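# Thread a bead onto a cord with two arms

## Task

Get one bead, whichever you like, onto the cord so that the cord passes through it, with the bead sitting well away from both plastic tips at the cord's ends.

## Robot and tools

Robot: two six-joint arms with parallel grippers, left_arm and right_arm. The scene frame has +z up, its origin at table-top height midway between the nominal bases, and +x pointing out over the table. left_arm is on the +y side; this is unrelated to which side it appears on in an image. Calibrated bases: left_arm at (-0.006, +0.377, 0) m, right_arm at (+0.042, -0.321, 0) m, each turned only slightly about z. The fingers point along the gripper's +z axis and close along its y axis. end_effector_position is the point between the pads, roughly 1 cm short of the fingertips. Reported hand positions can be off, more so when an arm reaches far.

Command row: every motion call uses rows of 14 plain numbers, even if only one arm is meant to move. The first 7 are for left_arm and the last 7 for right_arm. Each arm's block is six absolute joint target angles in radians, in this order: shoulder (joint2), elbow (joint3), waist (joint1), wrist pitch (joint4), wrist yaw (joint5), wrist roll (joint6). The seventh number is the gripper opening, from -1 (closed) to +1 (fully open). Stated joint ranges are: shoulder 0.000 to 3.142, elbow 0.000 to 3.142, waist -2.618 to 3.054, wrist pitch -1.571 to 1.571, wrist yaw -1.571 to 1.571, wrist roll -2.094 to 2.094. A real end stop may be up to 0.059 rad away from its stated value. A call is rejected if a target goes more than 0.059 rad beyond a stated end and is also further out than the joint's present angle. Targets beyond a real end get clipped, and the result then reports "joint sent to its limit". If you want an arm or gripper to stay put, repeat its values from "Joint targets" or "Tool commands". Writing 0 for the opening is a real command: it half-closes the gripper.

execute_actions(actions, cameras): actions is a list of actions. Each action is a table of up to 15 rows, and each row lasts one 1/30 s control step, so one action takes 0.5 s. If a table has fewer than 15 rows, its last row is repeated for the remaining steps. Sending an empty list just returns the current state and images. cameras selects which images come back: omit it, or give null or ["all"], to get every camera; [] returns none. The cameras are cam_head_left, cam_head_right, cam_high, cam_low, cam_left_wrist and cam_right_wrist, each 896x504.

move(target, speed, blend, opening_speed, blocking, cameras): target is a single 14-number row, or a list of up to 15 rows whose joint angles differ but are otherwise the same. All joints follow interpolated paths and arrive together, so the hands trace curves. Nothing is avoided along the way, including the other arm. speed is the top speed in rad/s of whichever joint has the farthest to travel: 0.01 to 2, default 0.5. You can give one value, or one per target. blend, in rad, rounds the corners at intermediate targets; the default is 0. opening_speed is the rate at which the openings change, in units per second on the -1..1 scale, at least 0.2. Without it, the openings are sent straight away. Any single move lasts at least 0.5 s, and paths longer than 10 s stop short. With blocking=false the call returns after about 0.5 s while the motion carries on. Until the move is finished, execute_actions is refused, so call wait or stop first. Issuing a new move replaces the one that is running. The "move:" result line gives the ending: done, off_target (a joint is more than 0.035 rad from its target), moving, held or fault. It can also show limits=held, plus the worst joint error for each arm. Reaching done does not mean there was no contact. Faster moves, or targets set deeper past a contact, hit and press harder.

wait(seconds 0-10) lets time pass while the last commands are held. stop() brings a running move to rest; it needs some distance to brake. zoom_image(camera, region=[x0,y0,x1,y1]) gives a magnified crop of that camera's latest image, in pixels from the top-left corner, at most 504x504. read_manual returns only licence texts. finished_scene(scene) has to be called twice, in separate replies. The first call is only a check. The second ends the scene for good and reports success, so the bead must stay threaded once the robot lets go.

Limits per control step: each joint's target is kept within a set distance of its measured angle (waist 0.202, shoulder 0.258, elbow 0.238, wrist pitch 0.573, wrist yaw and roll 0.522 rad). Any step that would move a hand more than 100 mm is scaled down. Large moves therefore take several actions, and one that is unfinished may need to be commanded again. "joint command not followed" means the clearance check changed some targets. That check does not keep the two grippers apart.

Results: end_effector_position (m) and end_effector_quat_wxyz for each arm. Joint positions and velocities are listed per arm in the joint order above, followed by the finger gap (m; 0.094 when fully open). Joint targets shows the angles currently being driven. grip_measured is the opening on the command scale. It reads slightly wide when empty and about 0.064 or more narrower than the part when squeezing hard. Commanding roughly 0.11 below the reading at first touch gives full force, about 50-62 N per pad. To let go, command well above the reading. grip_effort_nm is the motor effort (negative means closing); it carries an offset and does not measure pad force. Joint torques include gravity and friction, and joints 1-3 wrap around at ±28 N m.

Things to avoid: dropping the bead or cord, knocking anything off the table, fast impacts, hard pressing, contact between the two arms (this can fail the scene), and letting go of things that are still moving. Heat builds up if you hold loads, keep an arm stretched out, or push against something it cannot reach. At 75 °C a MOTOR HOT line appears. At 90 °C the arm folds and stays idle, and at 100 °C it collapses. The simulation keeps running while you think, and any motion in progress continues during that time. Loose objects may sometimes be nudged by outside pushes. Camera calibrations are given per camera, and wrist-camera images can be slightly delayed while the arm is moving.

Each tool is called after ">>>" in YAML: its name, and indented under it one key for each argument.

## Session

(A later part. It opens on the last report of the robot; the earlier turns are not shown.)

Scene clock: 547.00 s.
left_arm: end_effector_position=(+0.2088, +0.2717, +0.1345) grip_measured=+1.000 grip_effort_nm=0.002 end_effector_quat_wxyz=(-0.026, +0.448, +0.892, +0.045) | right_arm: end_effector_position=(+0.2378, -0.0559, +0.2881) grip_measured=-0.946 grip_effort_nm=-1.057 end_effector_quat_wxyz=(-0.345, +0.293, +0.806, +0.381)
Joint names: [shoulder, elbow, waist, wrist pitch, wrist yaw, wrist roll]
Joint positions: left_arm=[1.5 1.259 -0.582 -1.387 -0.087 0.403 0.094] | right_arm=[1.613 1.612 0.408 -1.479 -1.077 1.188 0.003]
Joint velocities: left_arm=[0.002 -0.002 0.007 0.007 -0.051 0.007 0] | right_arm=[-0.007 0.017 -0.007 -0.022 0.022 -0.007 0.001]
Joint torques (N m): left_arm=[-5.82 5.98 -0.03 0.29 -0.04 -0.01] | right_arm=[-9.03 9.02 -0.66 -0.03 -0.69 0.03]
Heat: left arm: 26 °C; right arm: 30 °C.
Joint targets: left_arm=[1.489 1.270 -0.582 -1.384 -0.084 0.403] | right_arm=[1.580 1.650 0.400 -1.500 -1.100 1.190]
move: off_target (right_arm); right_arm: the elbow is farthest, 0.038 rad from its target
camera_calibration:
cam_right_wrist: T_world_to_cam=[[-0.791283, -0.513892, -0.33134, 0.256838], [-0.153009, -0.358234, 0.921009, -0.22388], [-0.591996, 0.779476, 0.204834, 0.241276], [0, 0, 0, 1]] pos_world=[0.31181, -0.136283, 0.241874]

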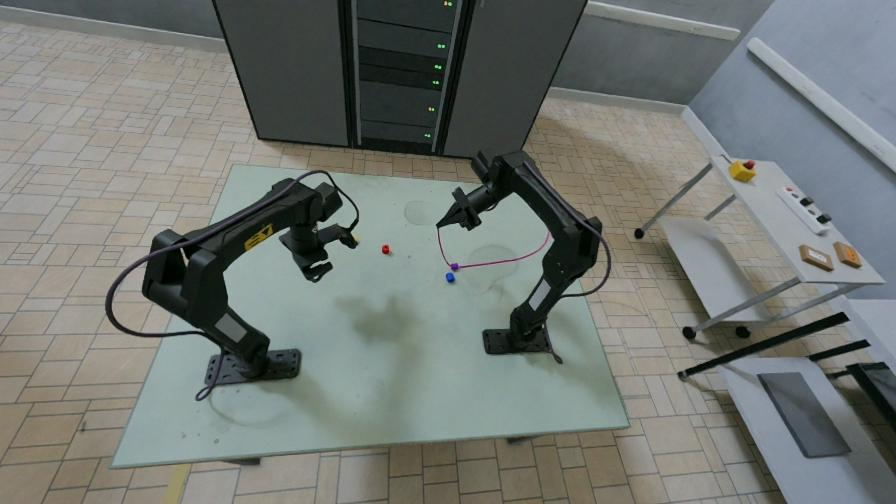

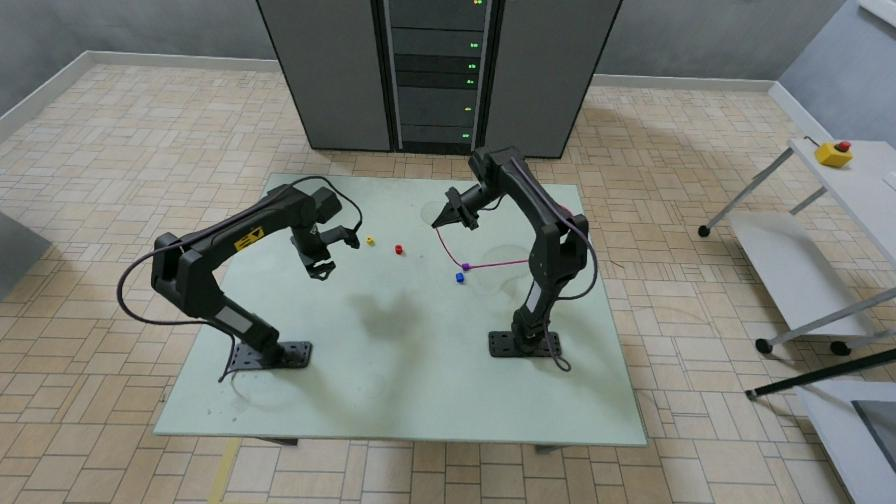

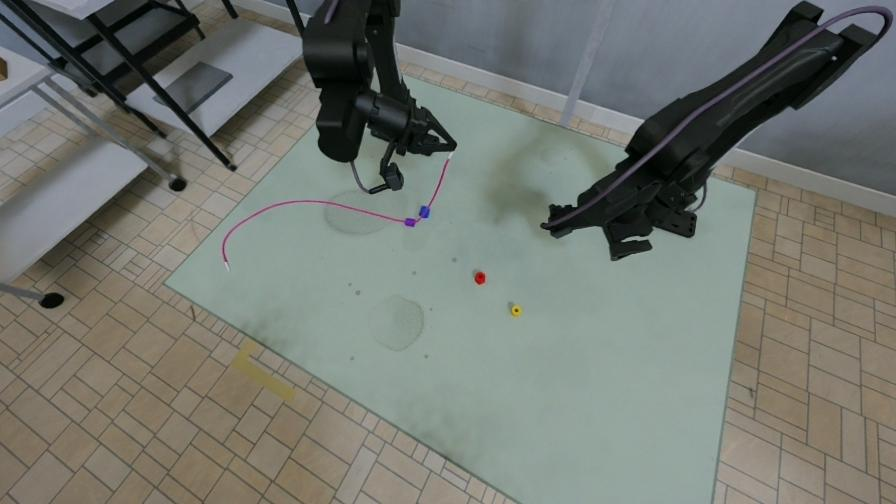

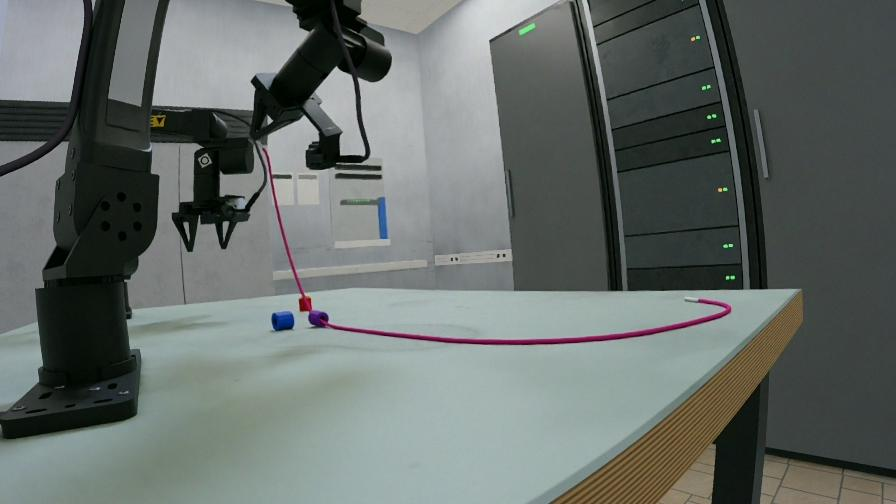

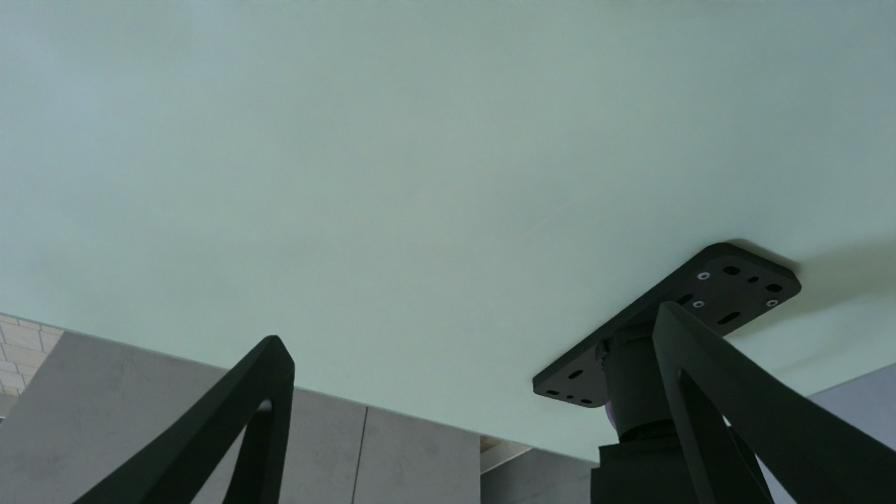

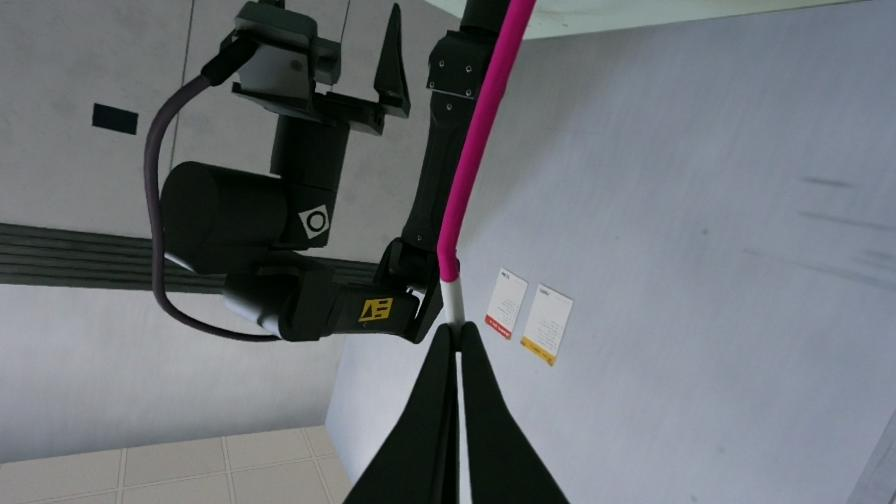

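>>> move:
  target: [1.489,1.27,-0.582,-1.384,-0.084,0.403,1,2.035,1.515,0.965,-1.04,0,1.95,-1]
  speed: 0.4

>>> zoom_image:
  camera: "cam_low"
  region: [150, 230, 400, 370]

Scene clock: 564.17 s.
left_arm: end_effector_position=(+0.2088, +0.2717, +0.1345) grip_measured=+1.000 grip_effort_nm=0.002 end_effector_quat_wxyz=(-0.026, +0.448, +0.892, +0.045) | right_arm: end_effector_position=(+0.2509, +0.0049, +0.0470) grip_measured=-0.947 grip_effort_nm=-1.057 end_effector_quat_wxyz=(-0.007, +0.459, +0.888, +0.019)
Joint names: [shoulder, elbow, waist, wrist pitch, wrist yaw, wrist roll]
Joint positions: left_arm=[1.5 1.259 -0.582 -1.387 -0.087 0.403 0.094] | right_arm=[2.019 1.533 0.962 -1.049 -0.018 1.944 0.003]
Joint velocities: left_arm=[-0.007 -0.012 0.007 0.095 -0.022 -0.037 0] | right_arm=[-0.002 -0.012 0.012 -0.022 -0.037 0.022 0]
Joint torques (N m): left_arm=[-5.83 5.98 -0.05 0.29 -0.03 -0.01] | right_arm=[-8.81 4.55 0.27 0.14 0.16 0.06]
Heat: left arm: 26 °C; right arm: 30 °C.
Joint targets: left_arm=[1.489 1.270 -0.582 -1.384 -0.084 0.403] | right_arm=[2.035 1.515 0.965 -1.040 0.000 1.950]
move: done
camera_calibration:
cam_right_wrist: T_world_to_cam=[[-0.869928, -0.49261, -0.0236665, 0.223702], [-0.366495, 0.613612, 0.699401, 0.0812093], [-0.33001, 0.617102, -0.714338, 0.229265], [0, 0, 0, 1]] pos_world=[0.300027, -0.0811126, 0.112269]

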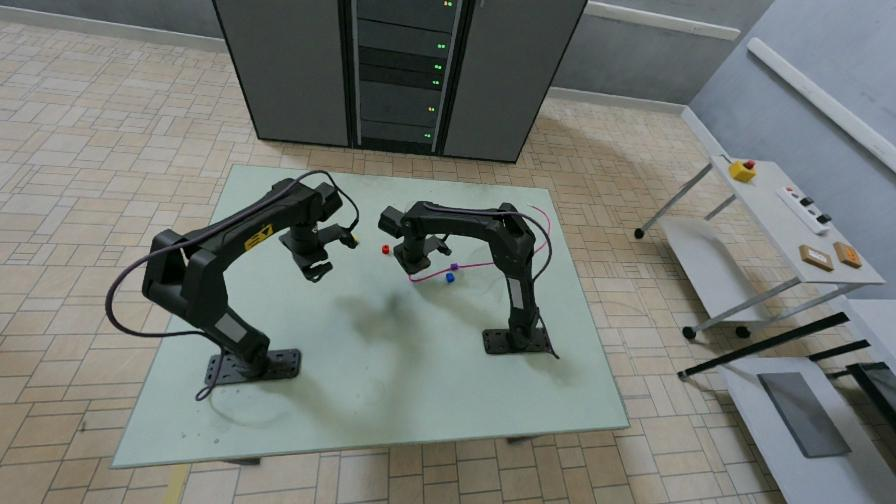

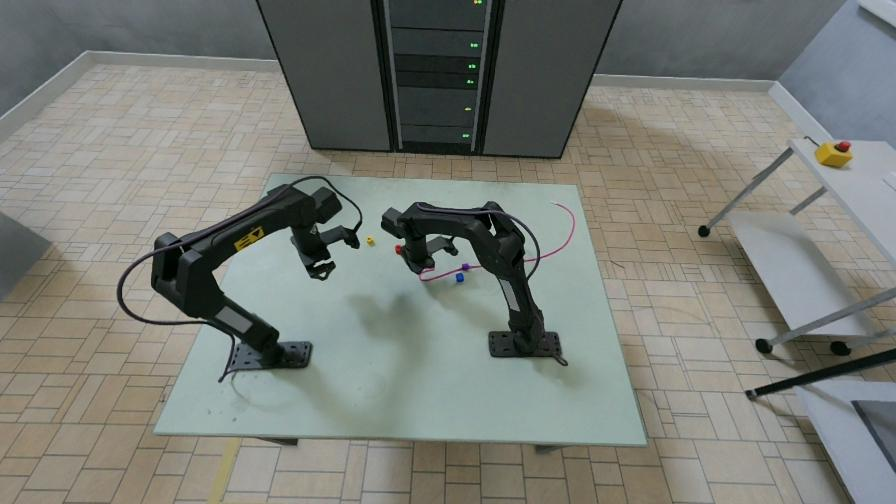

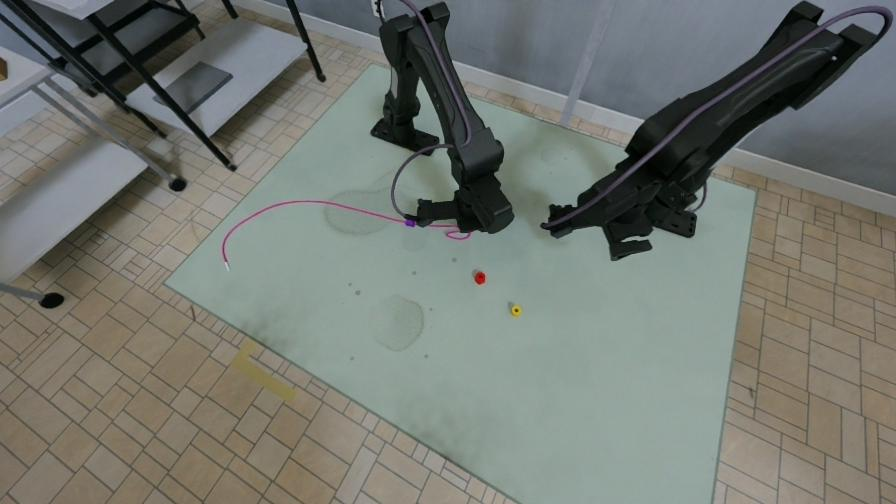

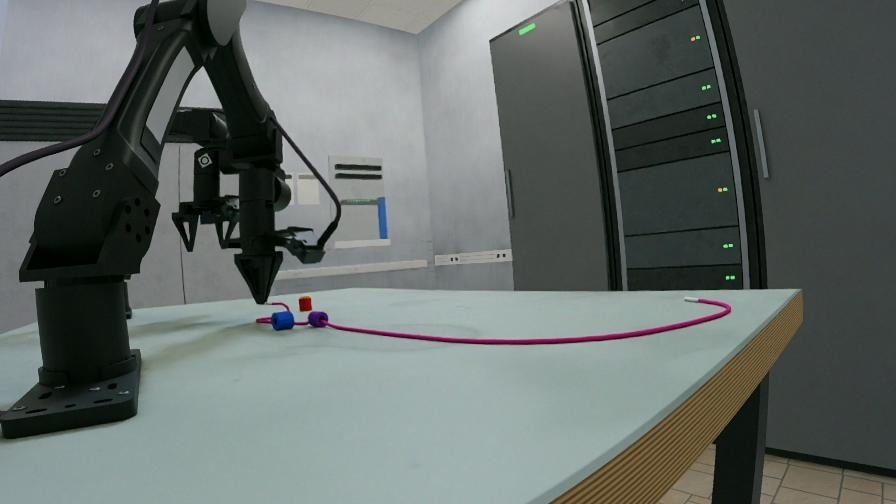

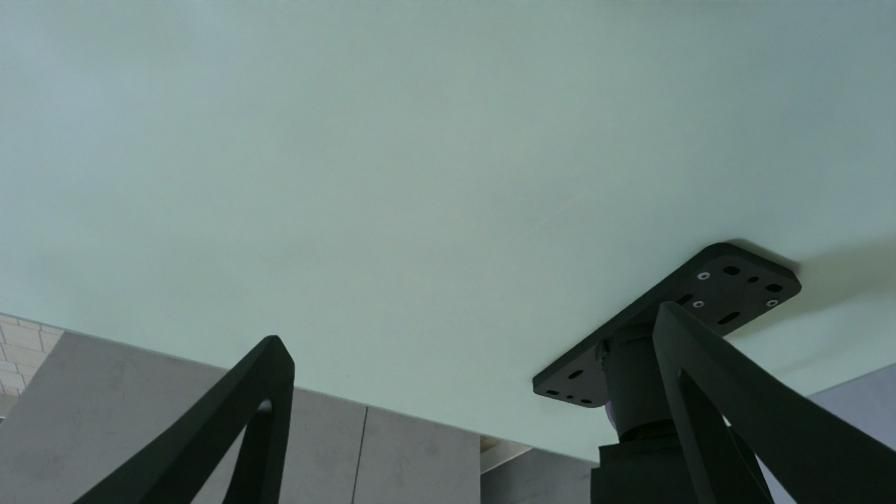

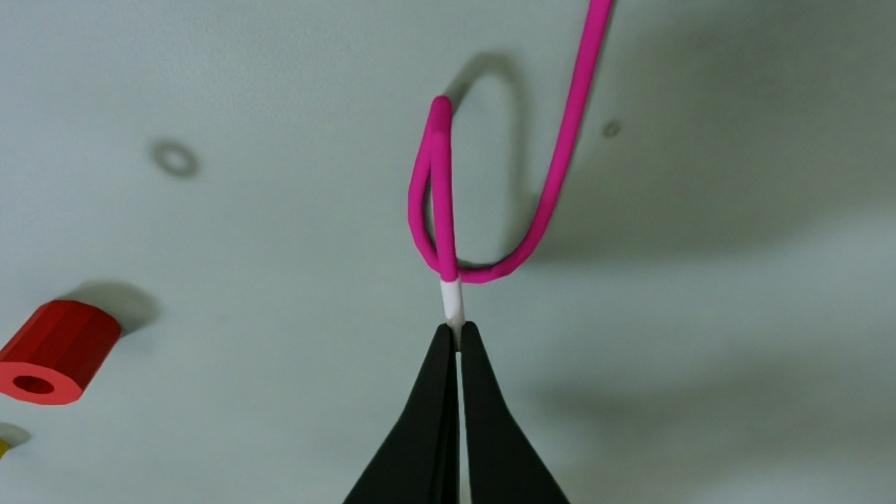

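Scaled by 2.016 from the camera's 896x504 image, which has a finer 1280x720 frame.

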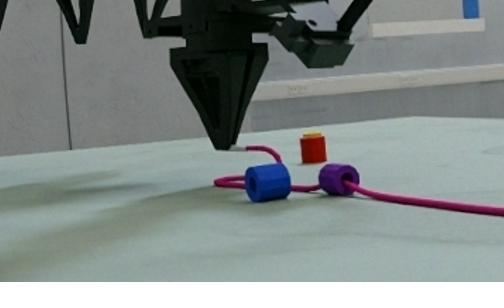

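>>> move:
  target: [1.489,1.27,-0.582,-1.384,-0.084,0.403,1,2.05,1.467,0.965,-0.965,0,1.95,-1]
  speed: 0.2
  cameras: []

>>> move:
  target: [1.489,1.27,-0.582,-1.384,-0.084,0.403,1,2.05,1.467,0.965,-0.965,0,1.95,-0.7]
  opening_speed: 0.4
  cameras: []

>>> move:
  target: [1.489,1.27,-0.582,-1.384,-0.084,0.403,1,2.0,1.72,0.965,-1.25,0,1.95,-0.7]
  speed: 0.4

>>> zoom_image:
  camera: "cam_low"
  region: [200, 250, 400, 370]

Scene clock: 571.23 s.
left_arm: end_effector_position=(+0.2088, +0.2717, +0.1345) grip_measured=+1.000 grip_effort_nm=-0.002 end_effector_quat_wxyz=(-0.026, +0.448, +0.892, +0.045) | right_arm: end_effector_position=(+0.2525, +0.0069, +0.0312) grip_measured=-0.947 grip_effort_nm=-1.057 end_effector_quat_wxyz=(-0.006, +0.459, +0.888, +0.026)
Joint names: [shoulder, elbow, waist, wrist pitch, wrist yaw, wrist roll]
Joint positions: left_arm=[1.5 1.259 -0.582 -1.387 -0.087 0.403 0.094] | right_arm=[2.031 1.486 0.962 -0.975 -0.017 1.945 0.003]
Joint velocities: left_arm=[-0.017 0.032 0.012 -0.066 -0.066 0.022 0] | right_arm=[-0.017 0.007 -0.002 -0.051 -0.066 0.007 0.001]
Joint torques (N m): left_arm=[-5.81 6 -0.03 0.28 -0.03 -0.01] | right_arm=[-8.66 4.44 0.25 0.2 0.15 0.05]
Heat: left arm: 26 °C; right arm: 30 °C.
Joint targets: left_arm=[1.489 1.270 -0.582 -1.384 -0.084 0.403] | right_arm=[2.050 1.467 0.965 -0.965 0.000 1.950]
move: done
No camera images: "cameras" was empty.

Scene clock: 572.20 s.
left_arm: end_effector_position=(+0.2088, +0.2717, +0.1345) grip_measured=+1.000 grip_effort_nm=0.002 end_effector_quat_wxyz=(-0.026, +0.448, +0.892, +0.045) | right_arm: end_effector_position=(+0.2526, +0.0071, +0.0312) grip_measured=-0.703 grip_effort_nm=0.134 end_effector_quat_wxyz=(-0.006, +0.459, +0.888, +0.026)
Joint names: [shoulder, elbow, waist, wrist pitch, wrist yaw, wrist roll]
Joint positions: left_arm=[1.5 1.259 -0.582 -1.387 -0.087 0.403 0.094] | right_arm=[2.031 1.486 0.962 -0.974 -0.017 1.945 0.014]
Joint velocities: left_arm=[-0.007 0.002 -0.012 0.095 0.007 0.022 0] | right_arm=[-0.002 0.012 -0.002 -0.007 0.051 0.051 0]
Joint torques (N m): left_arm=[-5.83 6 -0.02 0.28 -0.03 -0.01] | right_arm=[-8.65 4.42 0.21 0.21 0.13 0.04]
Heat: left arm: 26 °C; right arm: 30 °C.
Joint targets: left_arm=[1.489 1.270 -0.582 -1.384 -0.084 0.403] | right_arm=[2.050 1.467 0.965 -0.965 0.000 1.950]
move: done
No camera images: "cameras" was empty.

Scene clock: 573.63 s.
left_arm: end_effector_position=(+0.2088, +0.2717, +0.1345) grip_measured=+1.000 grip_effort_nm=0.007 end_effector_quat_wxyz=(-0.026, +0.448, +0.892, +0.045) | right_arm: end_effector_position=(+0.2522, +0.0064, +0.0806) grip_measured=-0.703 grip_effort_nm=0.134 end_effector_quat_wxyz=(-0.008, +0.460, +0.888, +0.004)
Joint names: [shoulder, elbow, waist, wrist pitch, wrist yaw, wrist roll]
Joint positions: left_arm=[1.5 1.259 -0.582 -1.387 -0.087 0.403 0.094] | right_arm=[2.031 1.687 0.962 -1.22 -0.017 1.945 0.014]
Joint velocities: left_arm=[-0.002 -0.017 0.017 0.037 0.022 -0.081 0] | right_arm=[0.002 -0.007 -0.002 0.007 -0.022 0.037 -0.001]
Joint torques (N m): left_arm=[-5.83 6 -0.05 0.28 -0.04 -0.01] | right_arm=[-12.74 8.57 0.21 -0.26 0.15 0.07]
Heat: left arm: 26 °C; right arm: 30 °C.
Joint targets: left_arm=[1.489 1.270 -0.582 -1.384 -0.084 0.403] | right_arm=[2.000 1.720 0.965 -1.250 0.000 1.950]
move: done
camera_calibration:
cam_right_wrist: T_world_to_cam=[[-0.870481, -0.492199, 0.00161205, 0.224462], [-0.355604, 0.631163, 0.689332, 0.0551633], [-0.340306, 0.599477, -0.724444, 0.256258], [0, 0, 0, 1]] pos_world=[0.302212, -0.0779583, 0.147257]

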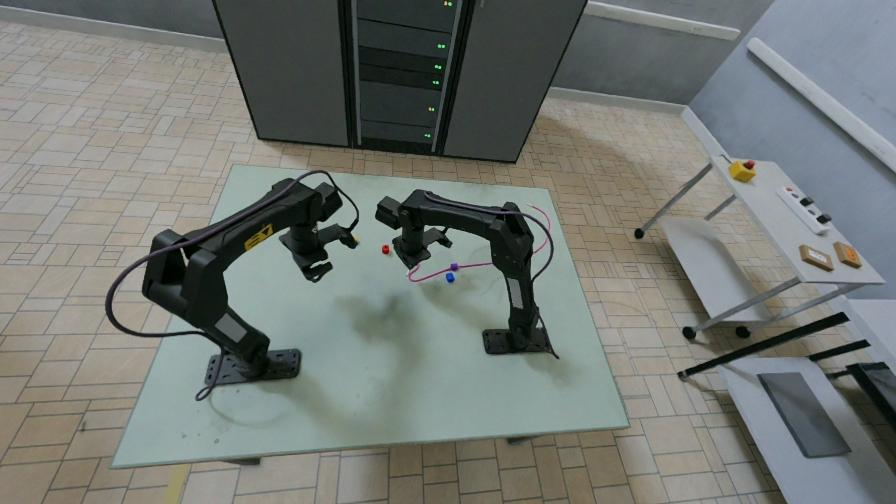

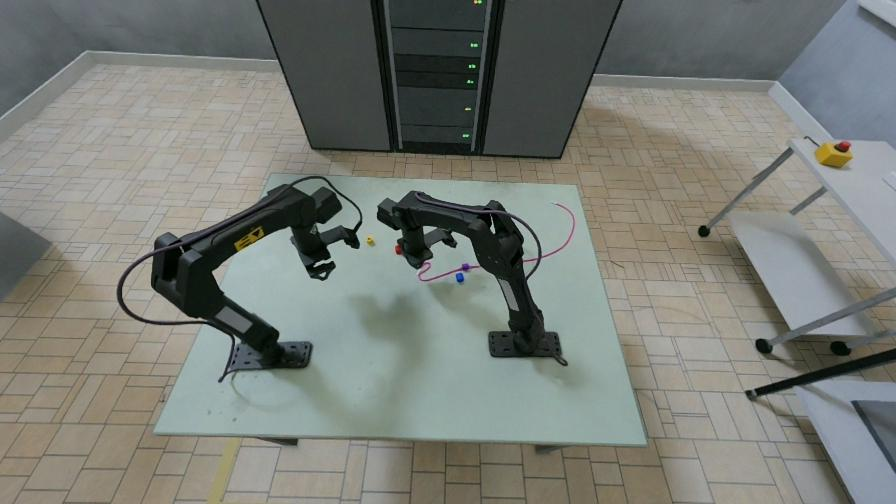

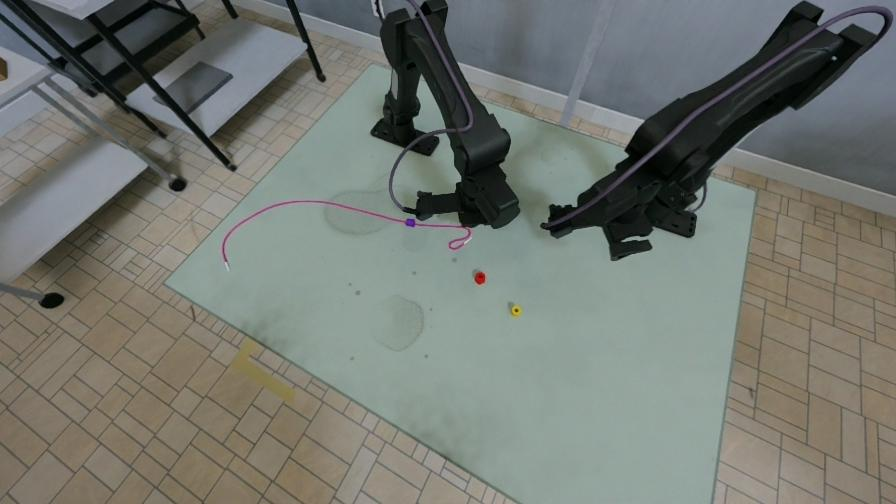

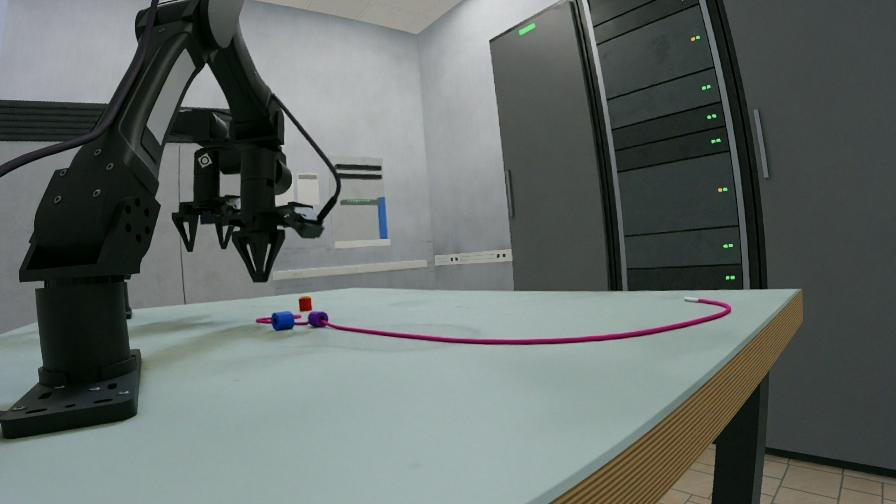

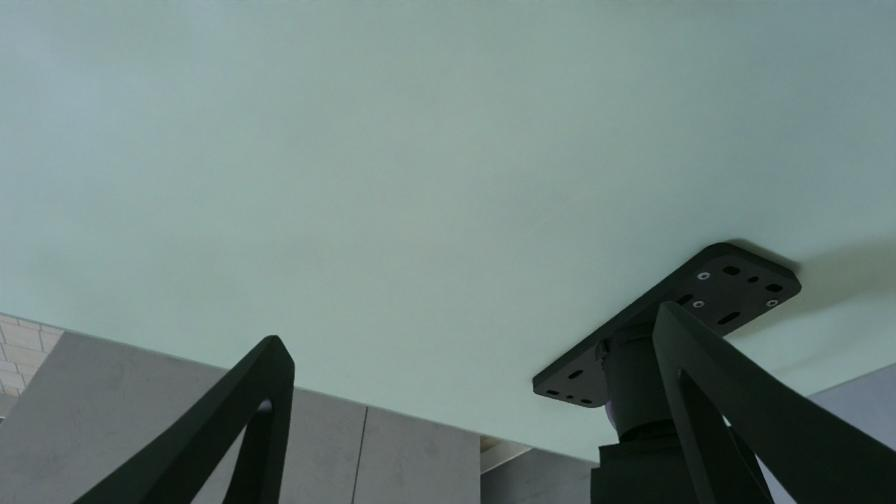

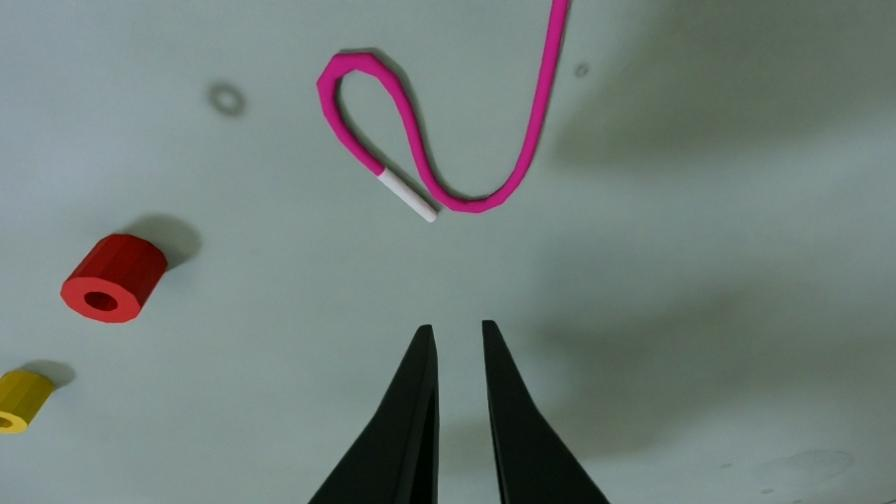

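Scaled by 2.520 from the camera's 896x504 image, which has a finer 1280x720 frame.

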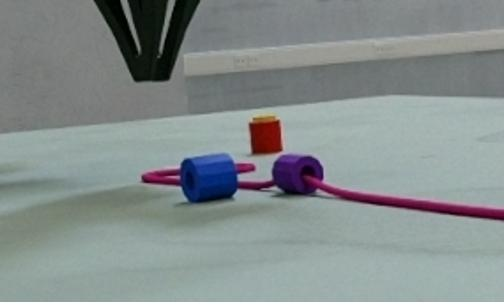

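Done: bead threaded far along.

>>> finished_scene:
  scene: 1

This call ended nothing. Check each condition of the task against the scene as it is now, look again where you are not sure, and mend what is not met. Then call finished_scene again.

>>> finished_scene:
  scene: 1

This call ended nothing: the second call must come in a later reply.

>>> finished_scene:
  scene: 1

The scene is finished: the task was done.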